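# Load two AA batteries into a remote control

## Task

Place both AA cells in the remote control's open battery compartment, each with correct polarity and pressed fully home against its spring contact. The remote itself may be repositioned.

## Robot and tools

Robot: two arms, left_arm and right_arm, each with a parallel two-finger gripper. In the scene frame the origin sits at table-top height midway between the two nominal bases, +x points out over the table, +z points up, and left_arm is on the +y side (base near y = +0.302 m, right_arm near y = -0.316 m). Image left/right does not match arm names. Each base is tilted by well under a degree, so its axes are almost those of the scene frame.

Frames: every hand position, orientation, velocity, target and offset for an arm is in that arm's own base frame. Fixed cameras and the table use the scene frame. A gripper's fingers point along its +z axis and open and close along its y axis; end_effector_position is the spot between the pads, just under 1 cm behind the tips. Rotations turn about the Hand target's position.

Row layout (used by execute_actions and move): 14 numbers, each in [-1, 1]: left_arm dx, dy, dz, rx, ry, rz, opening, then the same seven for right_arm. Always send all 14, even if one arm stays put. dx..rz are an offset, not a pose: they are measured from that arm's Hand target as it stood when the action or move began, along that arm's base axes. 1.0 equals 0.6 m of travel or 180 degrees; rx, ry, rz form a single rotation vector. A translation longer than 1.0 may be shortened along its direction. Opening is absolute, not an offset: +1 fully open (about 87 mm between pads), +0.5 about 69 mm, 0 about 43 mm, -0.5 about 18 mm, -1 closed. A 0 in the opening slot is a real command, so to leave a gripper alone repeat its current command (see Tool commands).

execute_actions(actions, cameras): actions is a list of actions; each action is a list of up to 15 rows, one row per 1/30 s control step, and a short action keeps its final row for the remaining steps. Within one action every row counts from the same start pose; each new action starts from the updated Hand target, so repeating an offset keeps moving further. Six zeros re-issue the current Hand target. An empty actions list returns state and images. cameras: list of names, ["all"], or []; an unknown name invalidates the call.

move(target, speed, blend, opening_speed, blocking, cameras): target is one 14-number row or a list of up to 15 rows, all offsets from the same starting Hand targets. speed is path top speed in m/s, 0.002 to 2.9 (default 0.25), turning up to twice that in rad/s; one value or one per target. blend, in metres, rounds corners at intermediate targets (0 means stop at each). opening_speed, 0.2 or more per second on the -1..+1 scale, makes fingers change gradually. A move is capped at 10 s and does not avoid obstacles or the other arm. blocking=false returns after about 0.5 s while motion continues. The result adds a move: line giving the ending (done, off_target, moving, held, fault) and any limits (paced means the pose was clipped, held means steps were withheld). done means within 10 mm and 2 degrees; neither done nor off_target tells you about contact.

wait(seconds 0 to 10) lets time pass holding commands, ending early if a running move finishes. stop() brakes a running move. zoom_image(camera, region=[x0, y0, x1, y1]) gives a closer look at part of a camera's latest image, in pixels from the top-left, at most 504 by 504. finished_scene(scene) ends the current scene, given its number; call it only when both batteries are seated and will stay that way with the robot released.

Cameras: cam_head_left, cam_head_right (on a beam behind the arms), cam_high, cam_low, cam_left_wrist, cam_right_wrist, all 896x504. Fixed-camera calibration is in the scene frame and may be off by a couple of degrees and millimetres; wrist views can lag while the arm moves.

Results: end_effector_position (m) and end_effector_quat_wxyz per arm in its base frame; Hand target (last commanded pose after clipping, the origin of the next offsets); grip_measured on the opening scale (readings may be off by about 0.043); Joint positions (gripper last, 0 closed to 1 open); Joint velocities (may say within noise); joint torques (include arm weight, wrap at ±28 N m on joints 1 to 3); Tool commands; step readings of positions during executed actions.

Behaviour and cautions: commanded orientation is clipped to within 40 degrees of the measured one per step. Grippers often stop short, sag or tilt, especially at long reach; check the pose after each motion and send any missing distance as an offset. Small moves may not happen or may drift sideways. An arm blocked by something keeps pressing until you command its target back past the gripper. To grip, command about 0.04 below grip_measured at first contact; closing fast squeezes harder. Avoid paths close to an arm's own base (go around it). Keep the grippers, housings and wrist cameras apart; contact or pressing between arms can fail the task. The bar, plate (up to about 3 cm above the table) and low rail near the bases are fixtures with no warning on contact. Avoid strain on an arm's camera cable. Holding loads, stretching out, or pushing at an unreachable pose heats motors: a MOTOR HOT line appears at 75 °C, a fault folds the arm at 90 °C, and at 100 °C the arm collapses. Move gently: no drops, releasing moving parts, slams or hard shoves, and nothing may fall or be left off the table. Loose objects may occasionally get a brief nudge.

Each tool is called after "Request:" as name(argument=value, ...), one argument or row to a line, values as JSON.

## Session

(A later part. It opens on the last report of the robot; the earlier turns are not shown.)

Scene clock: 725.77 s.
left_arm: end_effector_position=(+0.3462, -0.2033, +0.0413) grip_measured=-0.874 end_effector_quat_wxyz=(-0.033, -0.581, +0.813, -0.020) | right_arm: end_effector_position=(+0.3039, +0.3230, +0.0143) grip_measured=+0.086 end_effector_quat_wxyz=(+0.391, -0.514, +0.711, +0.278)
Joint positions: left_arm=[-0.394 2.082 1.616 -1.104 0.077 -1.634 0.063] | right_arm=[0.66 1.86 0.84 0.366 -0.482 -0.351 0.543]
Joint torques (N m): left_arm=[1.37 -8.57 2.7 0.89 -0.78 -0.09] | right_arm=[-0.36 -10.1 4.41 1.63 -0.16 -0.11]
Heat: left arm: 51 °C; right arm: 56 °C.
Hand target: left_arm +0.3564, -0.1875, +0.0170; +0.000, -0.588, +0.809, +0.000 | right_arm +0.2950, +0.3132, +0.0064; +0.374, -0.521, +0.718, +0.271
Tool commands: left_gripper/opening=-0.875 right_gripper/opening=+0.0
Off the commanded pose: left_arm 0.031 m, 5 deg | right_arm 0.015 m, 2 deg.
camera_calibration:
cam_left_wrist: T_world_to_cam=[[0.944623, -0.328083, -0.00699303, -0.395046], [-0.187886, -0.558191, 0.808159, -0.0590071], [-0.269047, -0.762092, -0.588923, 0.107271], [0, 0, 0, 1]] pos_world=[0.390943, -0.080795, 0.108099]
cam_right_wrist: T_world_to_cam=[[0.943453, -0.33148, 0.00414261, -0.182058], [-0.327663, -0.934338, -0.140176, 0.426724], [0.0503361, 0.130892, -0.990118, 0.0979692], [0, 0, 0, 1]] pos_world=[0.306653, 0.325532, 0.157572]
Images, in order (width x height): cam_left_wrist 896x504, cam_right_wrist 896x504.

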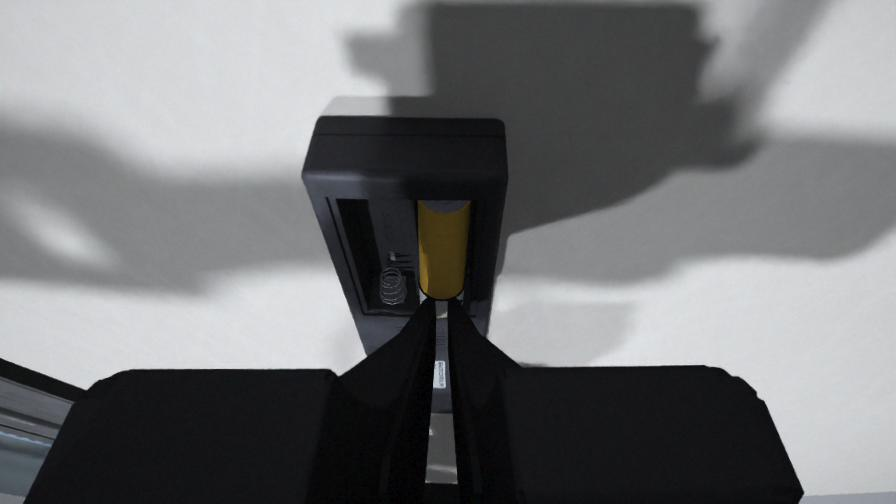

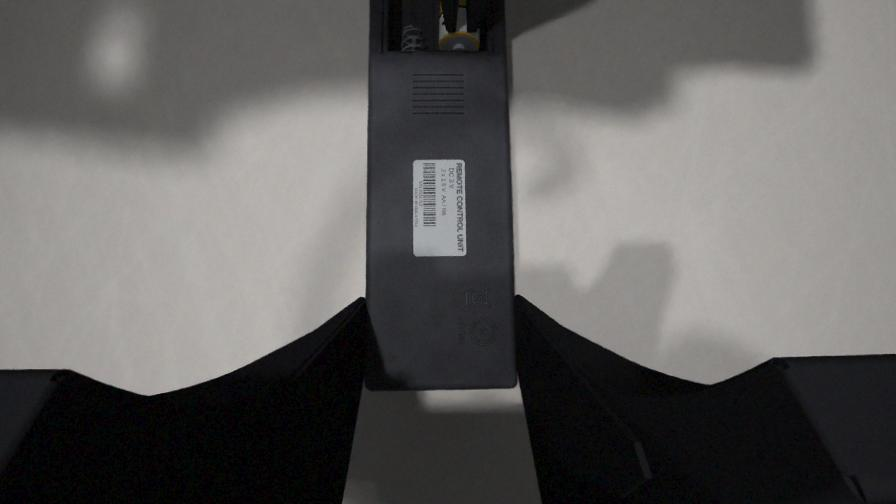

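Request:
move(
  target=[0.0179, 0.0116, -0.0133, 0, 0, 0, -0.875, 0, 0, 0, 0, 0, 0, 0.0],
  speed=0.03,
)

Request:
wait(
  seconds=0,
  cameras=["cam_right_wrist", "cam_left_wrist"],
)

Request:
zoom_image(
  camera="cam_right_wrist",
  region=[340, 0, 540, 100],
)

Request:
zoom_image(
  camera="cam_left_wrist",
  region=[330, 160, 540, 340],
)

Scene clock: 733.17 s.
left_arm: end_effector_position=(+0.3469, -0.2027, +0.0416) grip_measured=-0.874 end_effector_quat_wxyz=(-0.043, -0.576, +0.816, -0.029) | right_arm: end_effector_position=(+0.3039, +0.3230, +0.0143) grip_measured=+0.086 end_effector_quat_wxyz=(+0.391, -0.514, +0.711, +0.278)
Joint positions: left_arm=[-0.38 2.086 1.616 -1.101 0.104 -1.609 0.063] | right_arm=[0.66 1.86 0.84 0.366 -0.482 -0.351 0.543]
Joint torques (N m): left_arm=[2.09 -6 4.34 0.93 -1.1 -0.11] | right_arm=[-0.35 -10.09 4.37 1.63 -0.16 -0.11]
Heat: left arm: 50 °C; right arm: 56 °C.
Hand target: left_arm +0.3672, -0.1806, +0.0091; +0.000, -0.588, +0.809, +0.000 | right_arm +0.2950, +0.3132, +0.0064; +0.374, -0.521, +0.718, +0.271
Off the commanded pose: left_arm 0.044 m, 6 deg | right_arm 0.015 m, 2 deg.
move: off_target (left_arm, right_arm)

Scene clock: 733.17 s.
left_arm: end_effector_position=(+0.3469, -0.2027, +0.0416) grip_measured=-0.874 end_effector_quat_wxyz=(-0.043, -0.576, +0.816, -0.029) | right_arm: end_effector_position=(+0.3039, +0.3230, +0.0143) grip_measured=+0.086 end_effector_quat_wxyz=(+0.391, -0.514, +0.711, +0.278)
Joint positions: left_arm=[-0.38 2.086 1.616 -1.101 0.104 -1.609 0.063] | right_arm=[0.66 1.86 0.84 0.366 -0.482 -0.351 0.543]
Joint torques (N m): left_arm=[2.09 -6 4.34 0.93 -1.1 -0.11] | right_arm=[-0.35 -10.09 4.37 1.63 -0.16 -0.11]
Heat: left arm: 50 °C; right arm: 56 °C.
Hand target: left_arm +0.3672, -0.1806, +0.0091; +0.000, -0.588, +0.809, +0.000 | right_arm +0.2950, +0.3132, +0.0064; +0.374, -0.521, +0.718, +0.271
Tool commands: left_gripper/opening=-0.875 right_gripper/opening=+0.0
Off the commanded pose: left_arm 0.044 m, 6 deg | right_arm 0.015 m, 2 deg.
camera_calibration:
cam_left_wrist: T_world_to_cam=[[0.94077, -0.339, -0.00559467, -0.3964], [-0.187711, -0.534522, 0.824046, -0.0546624], [-0.282342, -0.774187, -0.566496, 0.109371], [0, 0, 0, 1]] pos_world=[0.393541, -0.0789239, 0.104785]
cam_right_wrist: T_world_to_cam=[[0.943453, -0.33148, 0.00414261, -0.182058], [-0.327663, -0.934338, -0.140176, 0.426724], [0.0503361, 0.130892, -0.990118, 0.0979692], [0, 0, 0, 1]] pos_world=[0.306653, 0.325532, 0.157572]
Images, in order (width x height): cam_left_wrist 896x504, cam_right_wrist 896x504.

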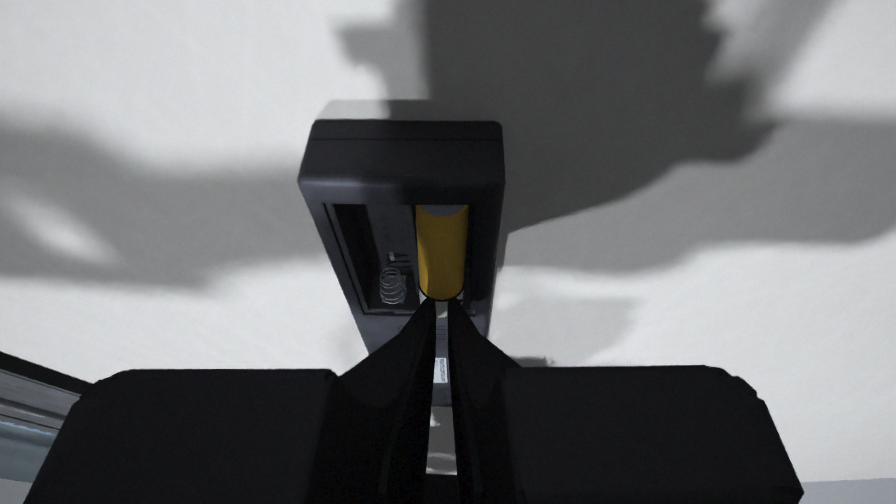

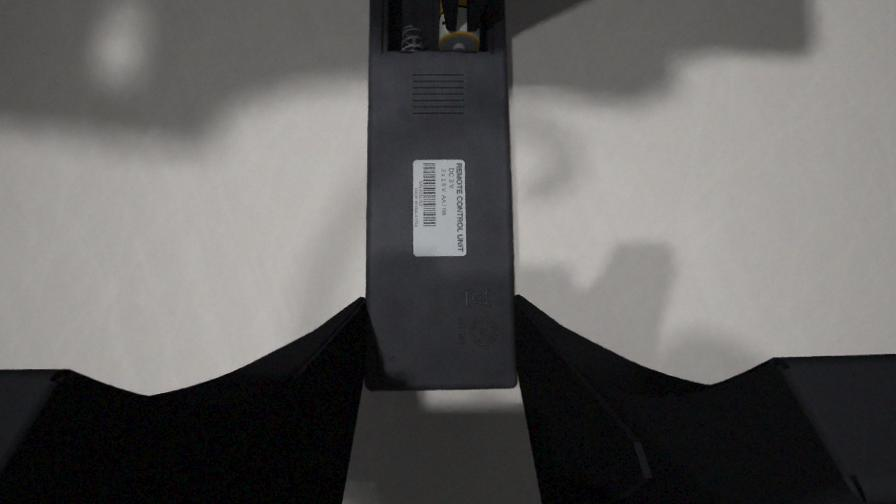

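Scaled by 2.520.

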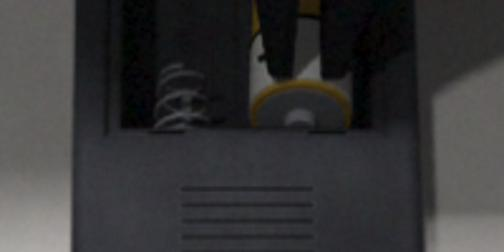

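Scaled by 2.400.

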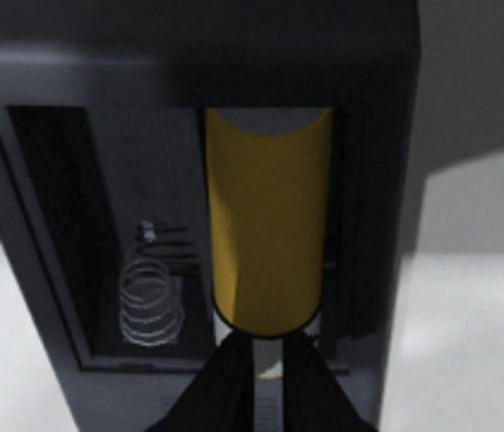

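Request:
zoom_image(
  camera="cam_right_wrist",
  region=[420, 0, 500, 60],
)

Request:
zoom_image(
  camera="cam_left_wrist",
  region=[380, 250, 500, 330],
)

Scaled by 6.300.

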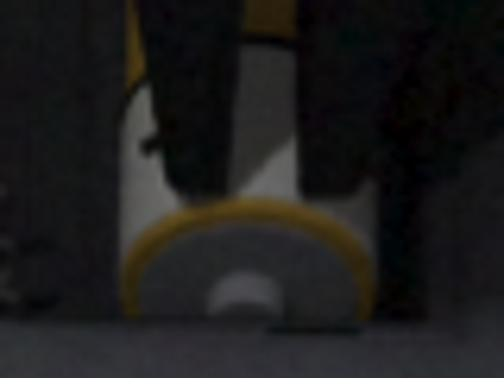

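Scaled by 4.200.

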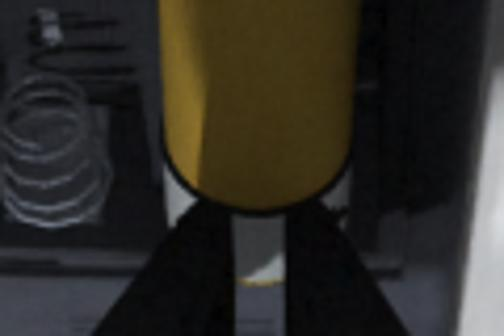

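Request:
move(
  target=[
    [-0.030, -0.033, 0.060, 0, 0, 0, -0.875, 0, 0, 0, 0, 0, 0, 0.0],
    [-0.030, -0.035, 0.088, 0, 0, 0, -0.72, 0, 0, 0, 0, 0, 0, 0.0],
  ],
  speed=0.05,
)

Request:
wait(
  seconds=0,
  cameras=["cam_right_wrist", "cam_left_wrist"],
)

Request:
zoom_image(
  camera="cam_right_wrist",
  region=[400, 0, 520, 90],
)

Scene clock: 772.53 s.
left_arm: end_effector_position=(+0.3478, -0.1997, +0.0518) grip_measured=-0.720 end_effector_quat_wxyz=(-0.008, -0.587, +0.809, +0.005) | right_arm: end_effector_position=(+0.3040, +0.3230, +0.0143) grip_measured=+0.086 end_effector_quat_wxyz=(+0.392, -0.515, +0.710, +0.278)
Joint positions: left_arm=[-0.414 2.086 1.677 -1.178 0.009 -1.669 0.14] | right_arm=[0.66 1.86 0.84 0.366 -0.482 -0.352 0.543]
Joint torques (N m): left_arm=[-0.47 -12.9 7.1 0.17 -0.11 -0.17] | right_arm=[-0.36 -10.09 4.42 1.63 -0.16 -0.09]
Heat: left arm: 48 °C; right arm: 56 °C.
Hand target: left_arm +0.3491, -0.2016, +0.0620; +0.000, -0.588, +0.809, +0.000 | right_arm +0.2950, +0.3132, +0.0064; +0.374, -0.521, +0.718, +0.271
Off the commanded pose: left_arm 0.010 m, 1 deg | right_arm 0.015 m, 2 deg.
move: off_target (right_arm)

Scene clock: 772.53 s.
left_arm: end_effector_position=(+0.3478, -0.1997, +0.0518) grip_measured=-0.720 end_effector_quat_wxyz=(-0.008, -0.587, +0.809, +0.005) | right_arm: end_effector_position=(+0.3040, +0.3230, +0.0143) grip_measured=+0.086 end_effector_quat_wxyz=(+0.392, -0.515, +0.710, +0.278)
Joint positions: left_arm=[-0.414 2.086 1.677 -1.178 0.009 -1.669 0.14] | right_arm=[0.66 1.86 0.84 0.366 -0.482 -0.352 0.543]
Joint torques (N m): left_arm=[-0.47 -12.9 7.1 0.17 -0.11 -0.17] | right_arm=[-0.36 -10.09 4.42 1.63 -0.16 -0.09]
Heat: left arm: 48 °C; right arm: 56 °C.
Hand target: left_arm +0.3491, -0.2016, +0.0620; +0.000, -0.588, +0.809, +0.000 | right_arm +0.2950, +0.3132, +0.0064; +0.374, -0.521, +0.718, +0.271
Tool commands: left_gripper/opening=-0.72 right_gripper/opening=+0.0
Off the commanded pose: left_arm 0.010 m, 1 deg | right_arm 0.015 m, 2 deg.
camera_calibration:
cam_left_wrist: T_world_to_cam=[[0.949443, -0.313323, -0.0196571, -0.393333], [-0.187286, -0.615548, 0.765523, -0.0745482], [-0.251955, -0.723139, -0.643109, 0.121292], [0, 0, 0, 1]] pos_world=[0.390046, -0.0814168, 0.127341]
cam_right_wrist: T_world_to_cam=[[0.943747, -0.330623, 0.00544816, -0.182539], [-0.326644, -0.934699, -0.14015, 0.426493], [0.051429, 0.130486, -0.990115, 0.0977717], [0, 0, 0, 1]] pos_world=[0.306553, 0.325533, 0.157573]
Images, in order (width x height): cam_left_wrist 896x504, cam_right_wrist 896x504.

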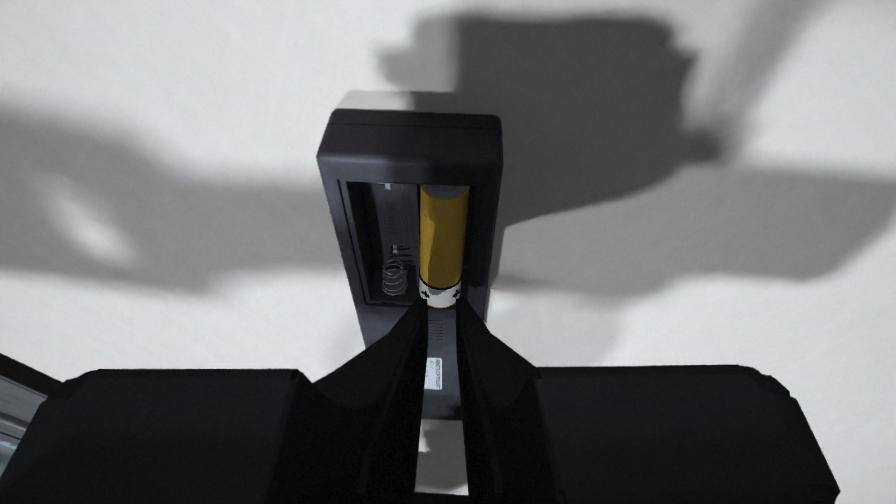

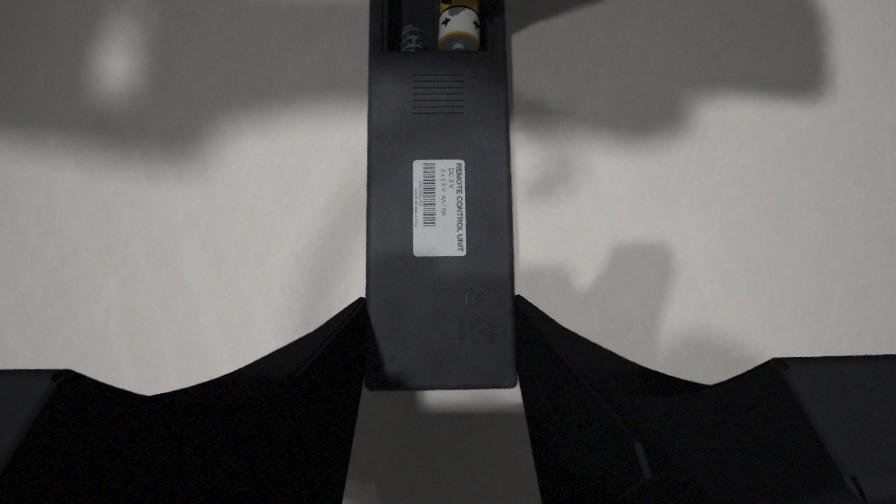

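Scaled by 4.200.

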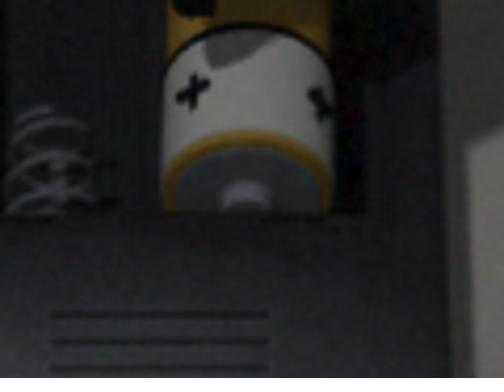

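Request:
move(
  target=[-0.0052, -0.0048, -0.05, 0, 0, 0, -0.72, 0, 0, 0, 0, 0, 0, 0.0],
  speed=0.04,
)

Request:
wait(
  seconds=0,
  cameras=["cam_right_wrist", "cam_left_wrist"],
)

Request:
zoom_image(
  camera="cam_right_wrist",
  region=[400, 0, 520, 90],
)

Request:
zoom_image(
  camera="cam_left_wrist",
  region=[380, 250, 500, 330],
)

Scene clock: 783.60 s.
left_arm: end_effector_position=(+0.3462, -0.2011, +0.0407) grip_measured=-0.720 end_effector_quat_wxyz=(-0.006, -0.588, +0.809, +0.001) | right_arm: end_effector_position=(+0.3040, +0.3230, +0.0143) grip_measured=+0.086 end_effector_quat_wxyz=(+0.392, -0.515, +0.710, +0.278)
Joint positions: left_arm=[-0.419 2.083 1.628 -1.124 0.009 -1.675 0.14] | right_arm=[0.66 1.86 0.84 0.366 -0.482 -0.352 0.543]
Joint torques (N m): left_arm=[-1.02 -10.54 3.74 0.7 -0.14 -0.14] | right_arm=[-0.32 -10.07 4.41 1.63 -0.15 -0.09]
Heat: left arm: 52 °C; right arm: 56 °C.
Hand target: left_arm +0.3461, -0.2045, +0.0319; +0.000, -0.588, +0.809, +0.000 | right_arm +0.2950, +0.3132, +0.0064; +0.374, -0.521, +0.718, +0.271
Off the commanded pose: left_arm 0.009 m, 1 deg | right_arm 0.015 m, 2 deg.
move: off_target (right_arm)

Scene clock: 783.60 s.
left_arm: end_effector_position=(+0.3462, -0.2011, +0.0407) grip_measured=-0.720 end_effector_quat_wxyz=(-0.006, -0.588, +0.809, +0.001) | right_arm: end_effector_position=(+0.3040, +0.3230, +0.0143) grip_measured=+0.086 end_effector_quat_wxyz=(+0.392, -0.515, +0.710, +0.278)
Joint positions: left_arm=[-0.419 2.083 1.628 -1.124 0.009 -1.675 0.14] | right_arm=[0.66 1.86 0.84 0.366 -0.482 -0.352 0.543]
Joint torques (N m): left_arm=[-1.02 -10.54 3.74 0.7 -0.14 -0.14] | right_arm=[-0.32 -10.07 4.41 1.63 -0.15 -0.09]
Heat: left arm: 52 °C; right arm: 56 °C.
Hand target: left_arm +0.3461, -0.2045, +0.0319; +0.000, -0.588, +0.809, +0.000 | right_arm +0.2950, +0.3132, +0.0064; +0.374, -0.521, +0.718, +0.271
Tool commands: left_gripper/opening=-0.72 right_gripper/opening=+0.0
Off the commanded pose: left_arm 0.009 m, 1 deg | right_arm 0.015 m, 2 deg.
camera_calibration:
cam_left_wrist: T_world_to_cam=[[0.949928, -0.312248, -0.0117271, -0.392741], [-0.192263, -0.613668, 0.765798, -0.06518], [-0.246315, -0.725198, -0.642975, 0.110468], [0, 0, 0, 1]] pos_world=[0.387754, -0.0825203, 0.116337]
cam_right_wrist: T_world_to_cam=[[0.943747, -0.330623, 0.00544816, -0.182539], [-0.326644, -0.934699, -0.14015, 0.426493], [0.051429, 0.130486, -0.990115, 0.0977717], [0, 0, 0, 1]] pos_world=[0.306553, 0.325533, 0.157573]
Images, in order (width x height): cam_left_wrist 896x504, cam_right_wrist 896x504.

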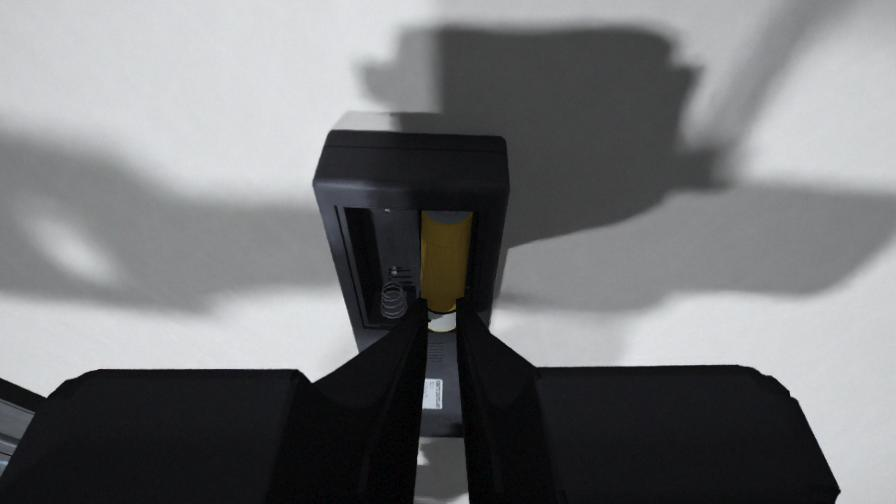

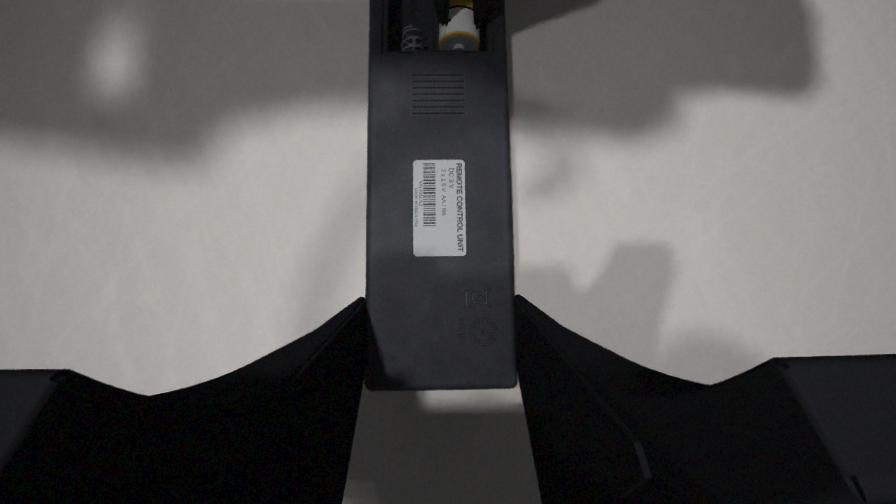

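Scaled by 4.200.

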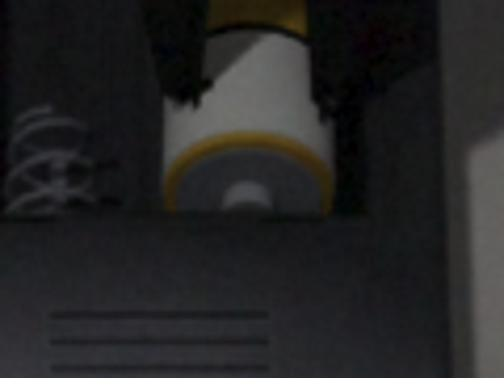

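Scaled by 4.200.

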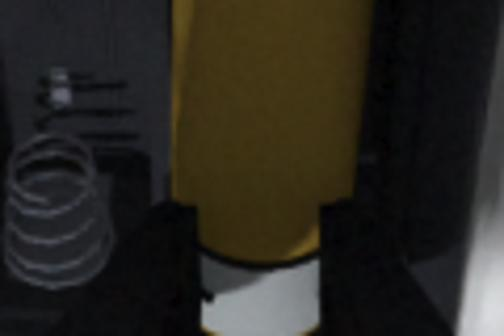

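Request:
move(
  target=[0.018, 0.038, -0.025, 0, 0, 0, -0.72, 0, 0, 0, 0, 0, 0, 0.0],
  speed=0.04,
)

Request:
wait(
  seconds=0,
  cameras=["cam_right_wrist", "cam_left_wrist"],
)

Request:
zoom_image(
  camera="cam_right_wrist",
  region=[400, 0, 520, 90],
)

Request:
zoom_image(
  camera="cam_left_wrist",
  region=[380, 250, 500, 330],
)

Scene clock: 790.67 s.
left_arm: end_effector_position=(+0.3478, -0.1983, +0.0394) grip_measured=-0.719 end_effector_quat_wxyz=(-0.030, -0.580, +0.814, -0.021) | right_arm: end_effector_position=(+0.3040, +0.3230, +0.0143) grip_measured=+0.086 end_effector_quat_wxyz=(+0.392, -0.515, +0.710, +0.278)
Joint positions: left_arm=[-0.382 2.079 1.603 -1.092 0.074 -1.621 0.14] | right_arm=[0.66 1.86 0.84 0.366 -0.482 -0.352 0.543]
Joint torques (N m): left_arm=[1.51 -8.7 2.69 0.86 -0.75 -0.11] | right_arm=[-0.35 -10.07 4.38 1.63 -0.16 -0.1]
Heat: left arm: 51 °C; right arm: 56 °C.
Hand target: left_arm +0.3568, -0.1816, +0.0169; +0.000, -0.588, +0.809, +0.000 | right_arm +0.2950, +0.3132, +0.0064; +0.374, -0.521, +0.718, +0.271
Off the commanded pose: left_arm 0.029 m, 4 deg | right_arm 0.015 m, 2 deg.
move: off_target (left_arm, right_arm)

Scene clock: 790.67 s.
left_arm: end_effector_position=(+0.3478, -0.1983, +0.0394) grip_measured=-0.719 end_effector_quat_wxyz=(-0.030, -0.580, +0.814, -0.021) | right_arm: end_effector_position=(+0.3040, +0.3230, +0.0143) grip_measured=+0.086 end_effector_quat_wxyz=(+0.392, -0.515, +0.710, +0.278)
Joint positions: left_arm=[-0.382 2.079 1.603 -1.092 0.074 -1.621 0.14] | right_arm=[0.66 1.86 0.84 0.366 -0.482 -0.352 0.543]
Joint torques (N m): left_arm=[1.51 -8.7 2.69 0.86 -0.75 -0.11] | right_arm=[-0.35 -10.07 4.38 1.63 -0.16 -0.1]
Heat: left arm: 51 °C; right arm: 56 °C.
Hand target: left_arm +0.3568, -0.1816, +0.0169; +0.000, -0.588, +0.809, +0.000 | right_arm +0.2950, +0.3132, +0.0064; +0.374, -0.521, +0.718, +0.271
Tool commands: left_gripper/opening=-0.72 right_gripper/opening=+0.0
Off the commanded pose: left_arm 0.029 m, 4 deg | right_arm 0.015 m, 2 deg.
camera_calibration:
cam_left_wrist: T_world_to_cam=[[0.94425, -0.329219, -0.00281738, -0.395067], [-0.192303, -0.558459, 0.806934, -0.0528898], [-0.267231, -0.761406, -0.590634, 0.109937], [0, 0, 0, 1]] pos_world=[0.39225, -0.075894, 0.106498]
cam_right_wrist: T_world_to_cam=[[0.943747, -0.330623, 0.00544816, -0.182539], [-0.326644, -0.934699, -0.14015, 0.426493], [0.051429, 0.130486, -0.990115, 0.0977717], [0, 0, 0, 1]] pos_world=[0.306553, 0.325533, 0.157573]
Images, in order (width x height): cam_left_wrist 896x504, cam_right_wrist 896x504.

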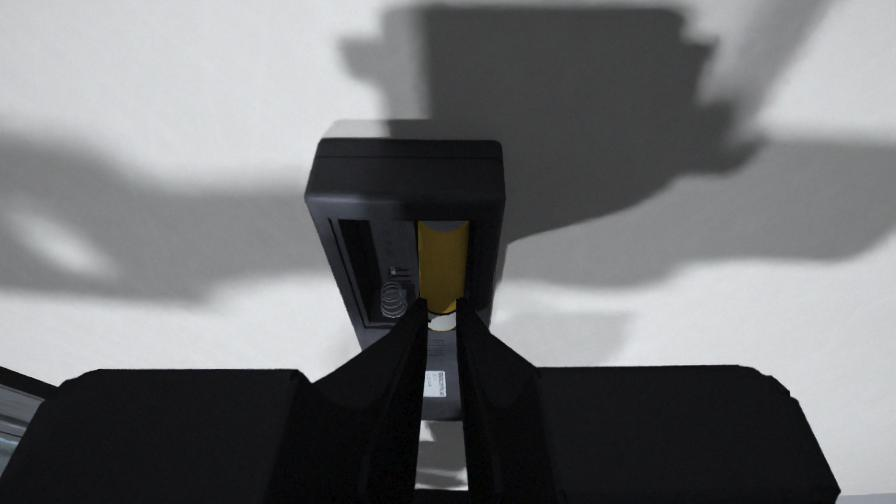

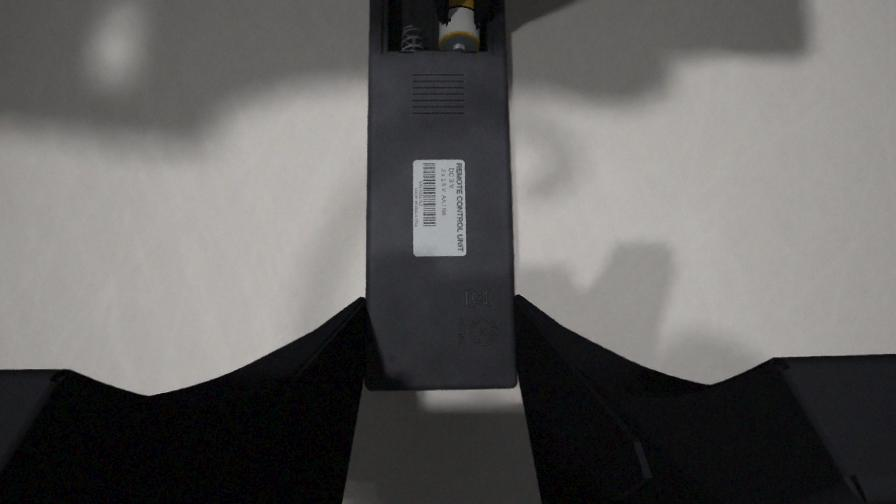

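Scaled by 4.200.

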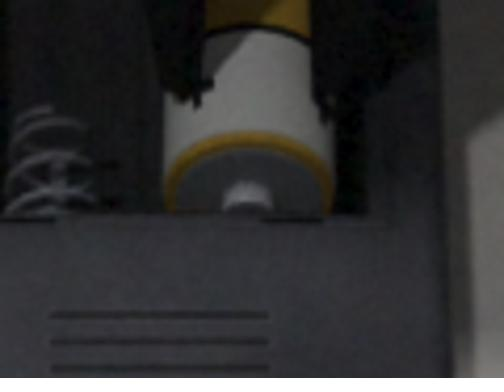

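Scaled by 4.200.

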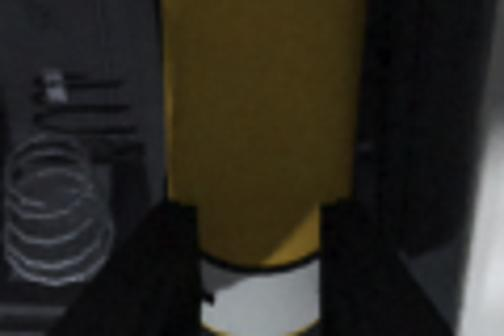

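Request:
move(
  target=[0.008, 0.025, -0.008, 0, 0, 0, -0.735, 0, 0, 0, 0, 0, 0, 0.0],
  speed=0.04,
)

Request:
wait(
  seconds=0,
  cameras=["cam_right_wrist", "cam_left_wrist"],
)

Request:
zoom_image(
  camera="cam_right_wrist",
  region=[400, 0, 520, 90],
)

Scene clock: 796.43 s.
left_arm: end_effector_position=(+0.3483, -0.1972, +0.0393) grip_measured=-0.733 end_effector_quat_wxyz=(-0.050, -0.574, +0.816, -0.039) | right_arm: end_effector_position=(+0.3040, +0.3230, +0.0143) grip_measured=+0.086 end_effector_quat_wxyz=(+0.392, -0.515, +0.710, +0.278)
Joint positions: left_arm=[-0.356 2.079 1.59 -1.075 0.126 -1.583 0.133] | right_arm=[0.66 1.86 0.84 0.366 -0.482 -0.352 0.543]
Joint torques (N m): left_arm=[2.55 -8.34 3 0.81 -1.25 -0.12] | right_arm=[-0.34 -10.09 4.41 1.63 -0.16 -0.09]
Heat: left arm: 50 °C; right arm: 56 °C.
Hand target: left_arm +0.3617, -0.1667, +0.0122; +0.000, -0.588, +0.809, +0.000 | right_arm +0.2950, +0.3132, +0.0064; +0.374, -0.521, +0.718, +0.271
Off the commanded pose: left_arm 0.043 m, 7 deg | right_arm 0.015 m, 2 deg.
move: off_target (left_arm, right_arm)

Scene clock: 796.43 s.
left_arm: end_effector_position=(+0.3483, -0.1972, +0.0393) grip_measured=-0.733 end_effector_quat_wxyz=(-0.050, -0.574, +0.816, -0.039) | right_arm: end_effector_position=(+0.3040, +0.3230, +0.0143) grip_measured=+0.086 end_effector_quat_wxyz=(+0.392, -0.515, +0.710, +0.278)
Joint positions: left_arm=[-0.356 2.079 1.59 -1.075 0.126 -1.583 0.133] | right_arm=[0.66 1.86 0.84 0.366 -0.482 -0.352 0.543]
Joint torques (N m): left_arm=[2.55 -8.34 3 0.81 -1.25 -0.12] | right_arm=[-0.34 -10.09 4.41 1.63 -0.16 -0.09]
Heat: left arm: 50 °C; right arm: 56 °C.
Hand target: left_arm +0.3617, -0.1667, +0.0122; +0.000, -0.588, +0.809, +0.000 | right_arm +0.2950, +0.3132, +0.0064; +0.374, -0.521, +0.718, +0.271
Tool commands: left_gripper/opening=-0.735 right_gripper/opening=+0.0
Off the commanded pose: left_arm 0.043 m, 7 deg | right_arm 0.015 m, 2 deg.
camera_calibration:
cam_left_wrist: T_world_to_cam=[[0.940138, -0.340778, 0.00337154, -0.396284], [-0.189408, -0.514263, 0.836456, -0.0455168], [-0.283312, -0.787022, -0.548024, 0.109781], [0, 0, 0, 1]] pos_world=[0.395043, -0.0720527, 0.0995714]
cam_right_wrist: T_world_to_cam=[[0.943747, -0.330623, 0.00544816, -0.182539], [-0.326644, -0.934699, -0.14015, 0.426493], [0.051429, 0.130486, -0.990115, 0.0977717], [0, 0, 0, 1]] pos_world=[0.306553, 0.325533, 0.157573]
Images, in order (width x height): cam_left_wrist 896x504, cam_right_wrist 896x504.

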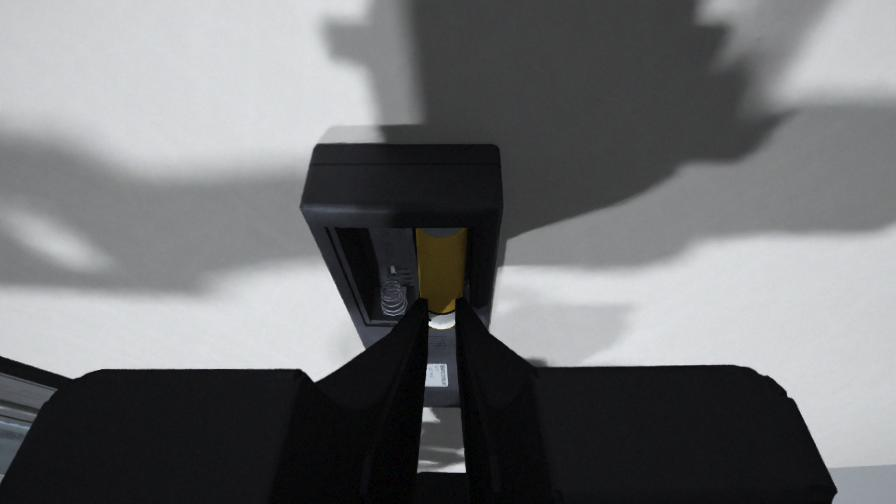

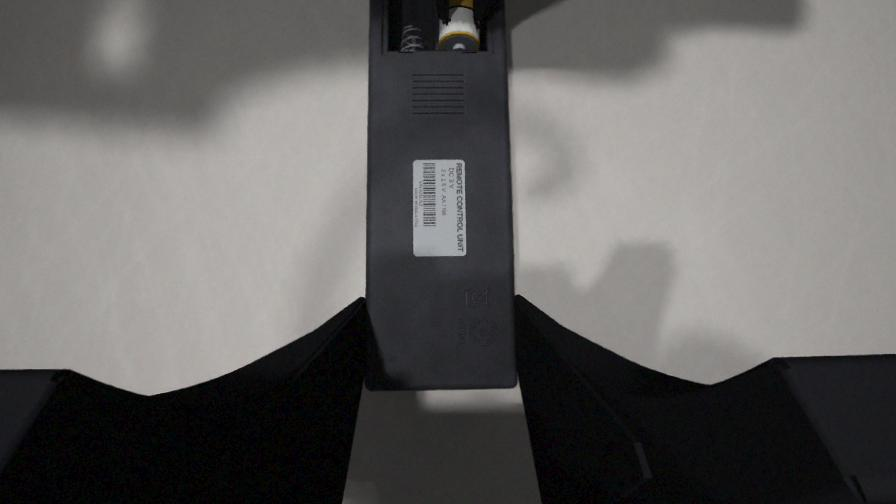

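Scaled by 4.200.

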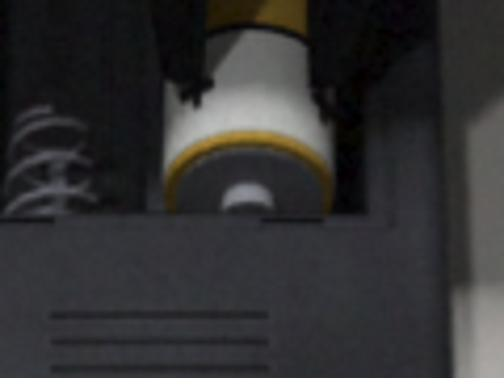

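Request:
move(
  target=[0.003, 0.01, -0.008, 0, 0, 0, -0.765, 0, 0, 0, 0, 0, 0, 0.0],
  speed=0.04,
  opening_speed=0.2,
)

Request:
wait(
  seconds=0,
  cameras=["cam_right_wrist", "cam_left_wrist"],
)

Request:
zoom_image(
  camera="cam_right_wrist",
  region=[400, 0, 520, 90],
)

Scene clock: 811.87 s.
left_arm: end_effector_position=(+0.3486, -0.1959, +0.0392) grip_measured=-0.763 end_effector_quat_wxyz=(-0.060, -0.573, +0.816, -0.047) | right_arm: end_effector_position=(+0.3040, +0.3230, +0.0143) grip_measured=+0.086 end_effector_quat_wxyz=(+0.392, -0.515, +0.710, +0.278)
Joint positions: left_arm=[-0.342 2.079 1.583 -1.068 0.151 -1.566 0.118] | right_arm=[0.66 1.86 0.84 0.366 -0.482 -0.352 0.543]
Joint torques (N m): left_arm=[2.81 -8.18 2.71 0.81 -1.47 -0.1] | right_arm=[-0.36 -10.09 4.41 1.63 -0.16 -0.09]
Heat: left arm: 49 °C; right arm: 56 °C.
Hand target: left_arm +0.3635, -0.1606, +0.0073; +0.000, -0.588, +0.809, +0.000 | right_arm +0.2950, +0.3132, +0.0064; +0.374, -0.521, +0.718, +0.271
Off the commanded pose: left_arm 0.050 m, 9 deg | right_arm 0.015 m, 2 deg.
move: off_target (left_arm, right_arm)

Scene clock: 811.87 s.
left_arm: end_effector_position=(+0.3486, -0.1959, +0.0392) grip_measured=-0.763 end_effector_quat_wxyz=(-0.060, -0.573, +0.816, -0.047) | right_arm: end_effector_position=(+0.3040, +0.3230, +0.0143) grip_measured=+0.086 end_effector_quat_wxyz=(+0.392, -0.515, +0.710, +0.278)
Joint positions: left_arm=[-0.342 2.079 1.583 -1.068 0.151 -1.566 0.118] | right_arm=[0.66 1.86 0.84 0.366 -0.482 -0.352 0.543]
Joint torques (N m): left_arm=[2.81 -8.18 2.71 0.81 -1.47 -0.1] | right_arm=[-0.36 -10.09 4.41 1.63 -0.16 -0.09]
Heat: left arm: 49 °C; right arm: 56 °C.
Hand target: left_arm +0.3635, -0.1606, +0.0073; +0.000, -0.588, +0.809, +0.000 | right_arm +0.2950, +0.3132, +0.0064; +0.374, -0.521, +0.718, +0.271
Tool commands: left_gripper/opening=-0.765 right_gripper/opening=+0.0
Off the commanded pose: left_arm 0.050 m, 9 deg | right_arm 0.015 m, 2 deg.
camera_calibration:
cam_left_wrist: T_world_to_cam=[[0.939261, -0.343151, 0.00605243, -0.396372], [-0.185657, -0.493184, 0.849883, -0.0423311], [-0.288653, -0.799386, -0.526936, 0.109471], [0, 0, 0, 1]] pos_world=[0.396037, -0.0693822, 0.09606]
cam_right_wrist: T_world_to_cam=[[0.943747, -0.330623, 0.00544816, -0.182539], [-0.326644, -0.934699, -0.14015, 0.426493], [0.051429, 0.130486, -0.990115, 0.0977717], [0, 0, 0, 1]] pos_world=[0.306553, 0.325533, 0.157573]
Images, in order (width x height): cam_left_wrist 896x504, cam_right_wrist 896x504.

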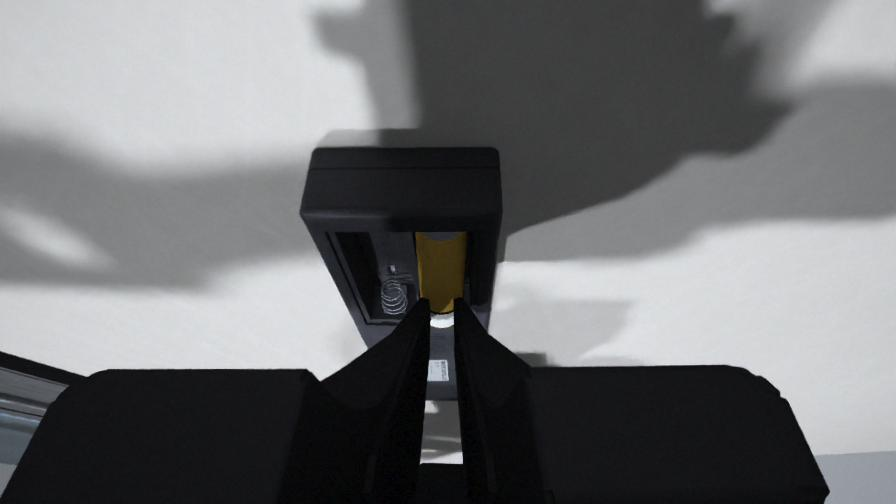

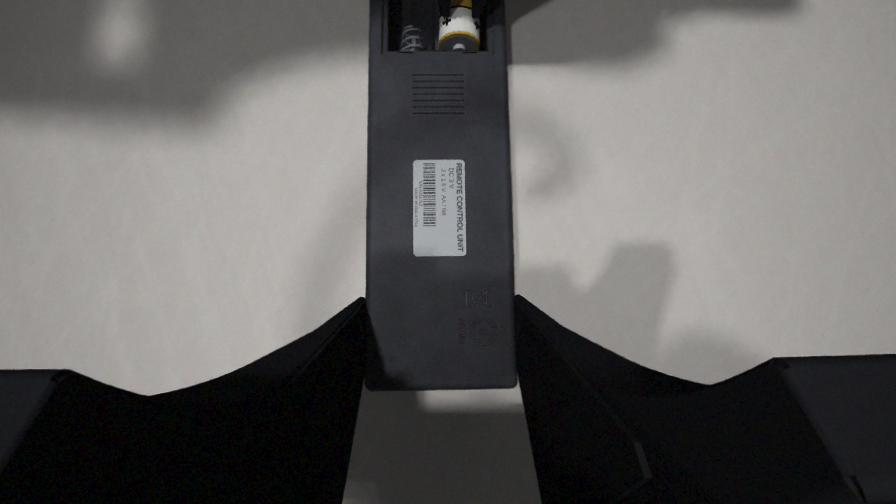

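Scaled by 4.200.

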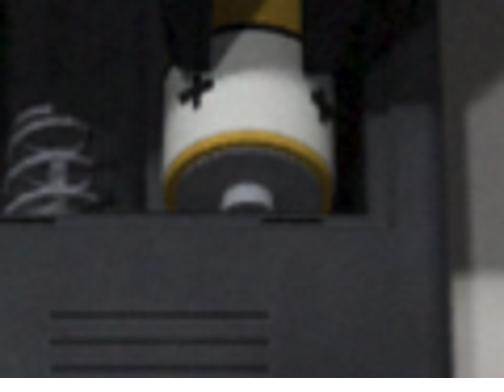

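Request:
move(
  target=[
    [-0.0248, -0.0623, 0.0645, 0, 0, 0, -0.765, 0, 0, 0, 0, 0, 0, 0.0],
    [-0.0258, -0.0715, 0.0912, 0, 0, 0, -0.667, 0, 0, 0, 0, 0, 0, 0.0],
    [-0.0313, -0.076, 0.0445, 0, 0, 0, -0.667, 0, 0, 0, 0, 0, 0, 0.0],
  ],
  speed=0.05,
)

Request:
wait(
  seconds=0,
  cameras=["cam_right_wrist", "cam_left_wrist"],
)

Request:
zoom_image(
  camera="cam_right_wrist",
  region=[400, 0, 520, 90],
)

Request:
zoom_image(
  camera="cam_left_wrist",
  region=[380, 250, 500, 330],
)

Scene clock: 854.10 s.
left_arm: end_effector_position=(+0.3455, -0.2041, +0.0413) grip_measured=-0.667 end_effector_quat_wxyz=(-0.003, -0.588, +0.809, -0.002) | right_arm: end_effector_position=(+0.3040, +0.3230, +0.0143) grip_measured=+0.086 end_effector_quat_wxyz=(+0.392, -0.515, +0.710, +0.278)
Joint positions: left_arm=[-0.427 2.075 1.618 -1.113 0.007 -1.684 0.166] | right_arm=[0.66 1.86 0.84 0.366 -0.482 -0.352 0.543]
Joint torques (N m): left_arm=[-0.61 -10.43 4.31 0.5 -0.11 -0.14] | right_arm=[-0.36 -10.07 4.4 1.63 -0.16 -0.09]
Heat: left arm: 49 °C; right arm: 57 °C.
Hand target: left_arm +0.3448, -0.2063, +0.0341; +0.000, -0.588, +0.809, +0.000 | right_arm +0.2950, +0.3132, +0.0064; +0.374, -0.521, +0.718, +0.271
Off the commanded pose: left_arm 0.008 m, 0 deg | right_arm 0.015 m, 2 deg.
move: off_target (right_arm)

Scene clock: 854.10 s.
left_arm: end_effector_position=(+0.3455, -0.2041, +0.0413) grip_measured=-0.667 end_effector_quat_wxyz=(-0.003, -0.588, +0.809, -0.002) | right_arm: end_effector_position=(+0.3040, +0.3230, +0.0143) grip_measured=+0.086 end_effector_quat_wxyz=(+0.392, -0.515, +0.710, +0.278)
Joint positions: left_arm=[-0.427 2.075 1.618 -1.113 0.007 -1.684 0.166] | right_arm=[0.66 1.86 0.84 0.366 -0.482 -0.352 0.543]
Joint torques (N m): left_arm=[-0.61 -10.43 4.31 0.5 -0.11 -0.14] | right_arm=[-0.36 -10.07 4.4 1.63 -0.16 -0.09]
Heat: left arm: 49 °C; right arm: 57 °C.
Hand target: left_arm +0.3448, -0.2063, +0.0341; +0.000, -0.588, +0.809, +0.000 | right_arm +0.2950, +0.3132, +0.0064; +0.374, -0.521, +0.718, +0.271
Tool commands: left_gripper/opening=-0.667 right_gripper/opening=+0.0
Off the commanded pose: left_arm 0.008 m, 0 deg | right_arm 0.015 m, 2 deg.
camera_calibration:
cam_left_wrist: T_world_to_cam=[[0.950118, -0.311885, -0.00172442, -0.393311], [-0.199425, -0.611756, 0.765496, -0.0647744], [-0.239802, -0.726968, -0.643438, 0.105879], [0, 0, 0, 1]] pos_world=[0.386165, -0.0853234, 0.117033]
cam_right_wrist: T_world_to_cam=[[0.943747, -0.330623, 0.00544816, -0.182539], [-0.326644, -0.934699, -0.14015, 0.426493], [0.051429, 0.130486, -0.990115, 0.0977717], [0, 0, 0, 1]] pos_world=[0.306553, 0.325533, 0.157573]
Images, in order (width x height): cam_left_wrist 896x504, cam_right_wrist 896x504.

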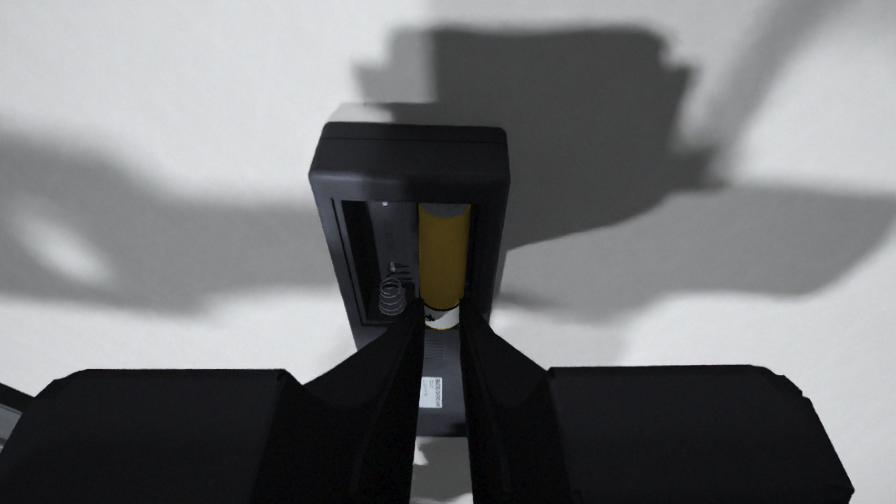

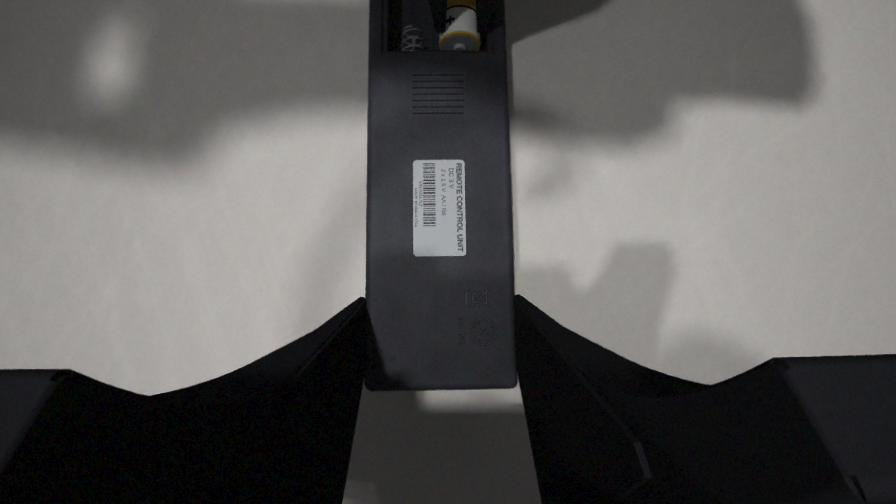

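Scaled by 4.200.

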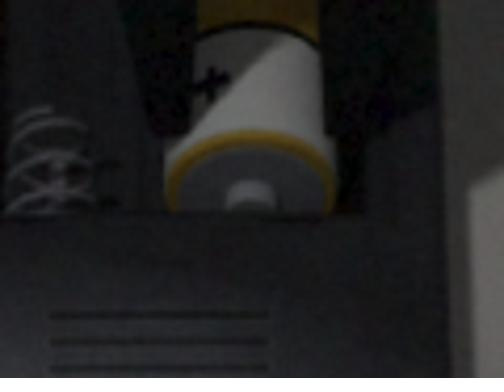

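Scaled by 4.200.

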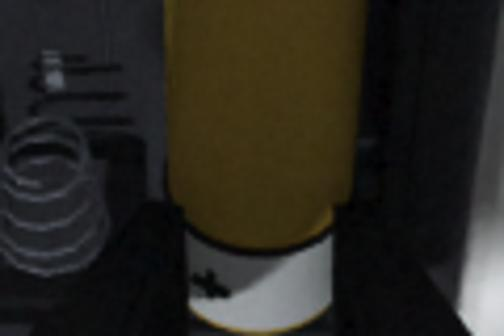

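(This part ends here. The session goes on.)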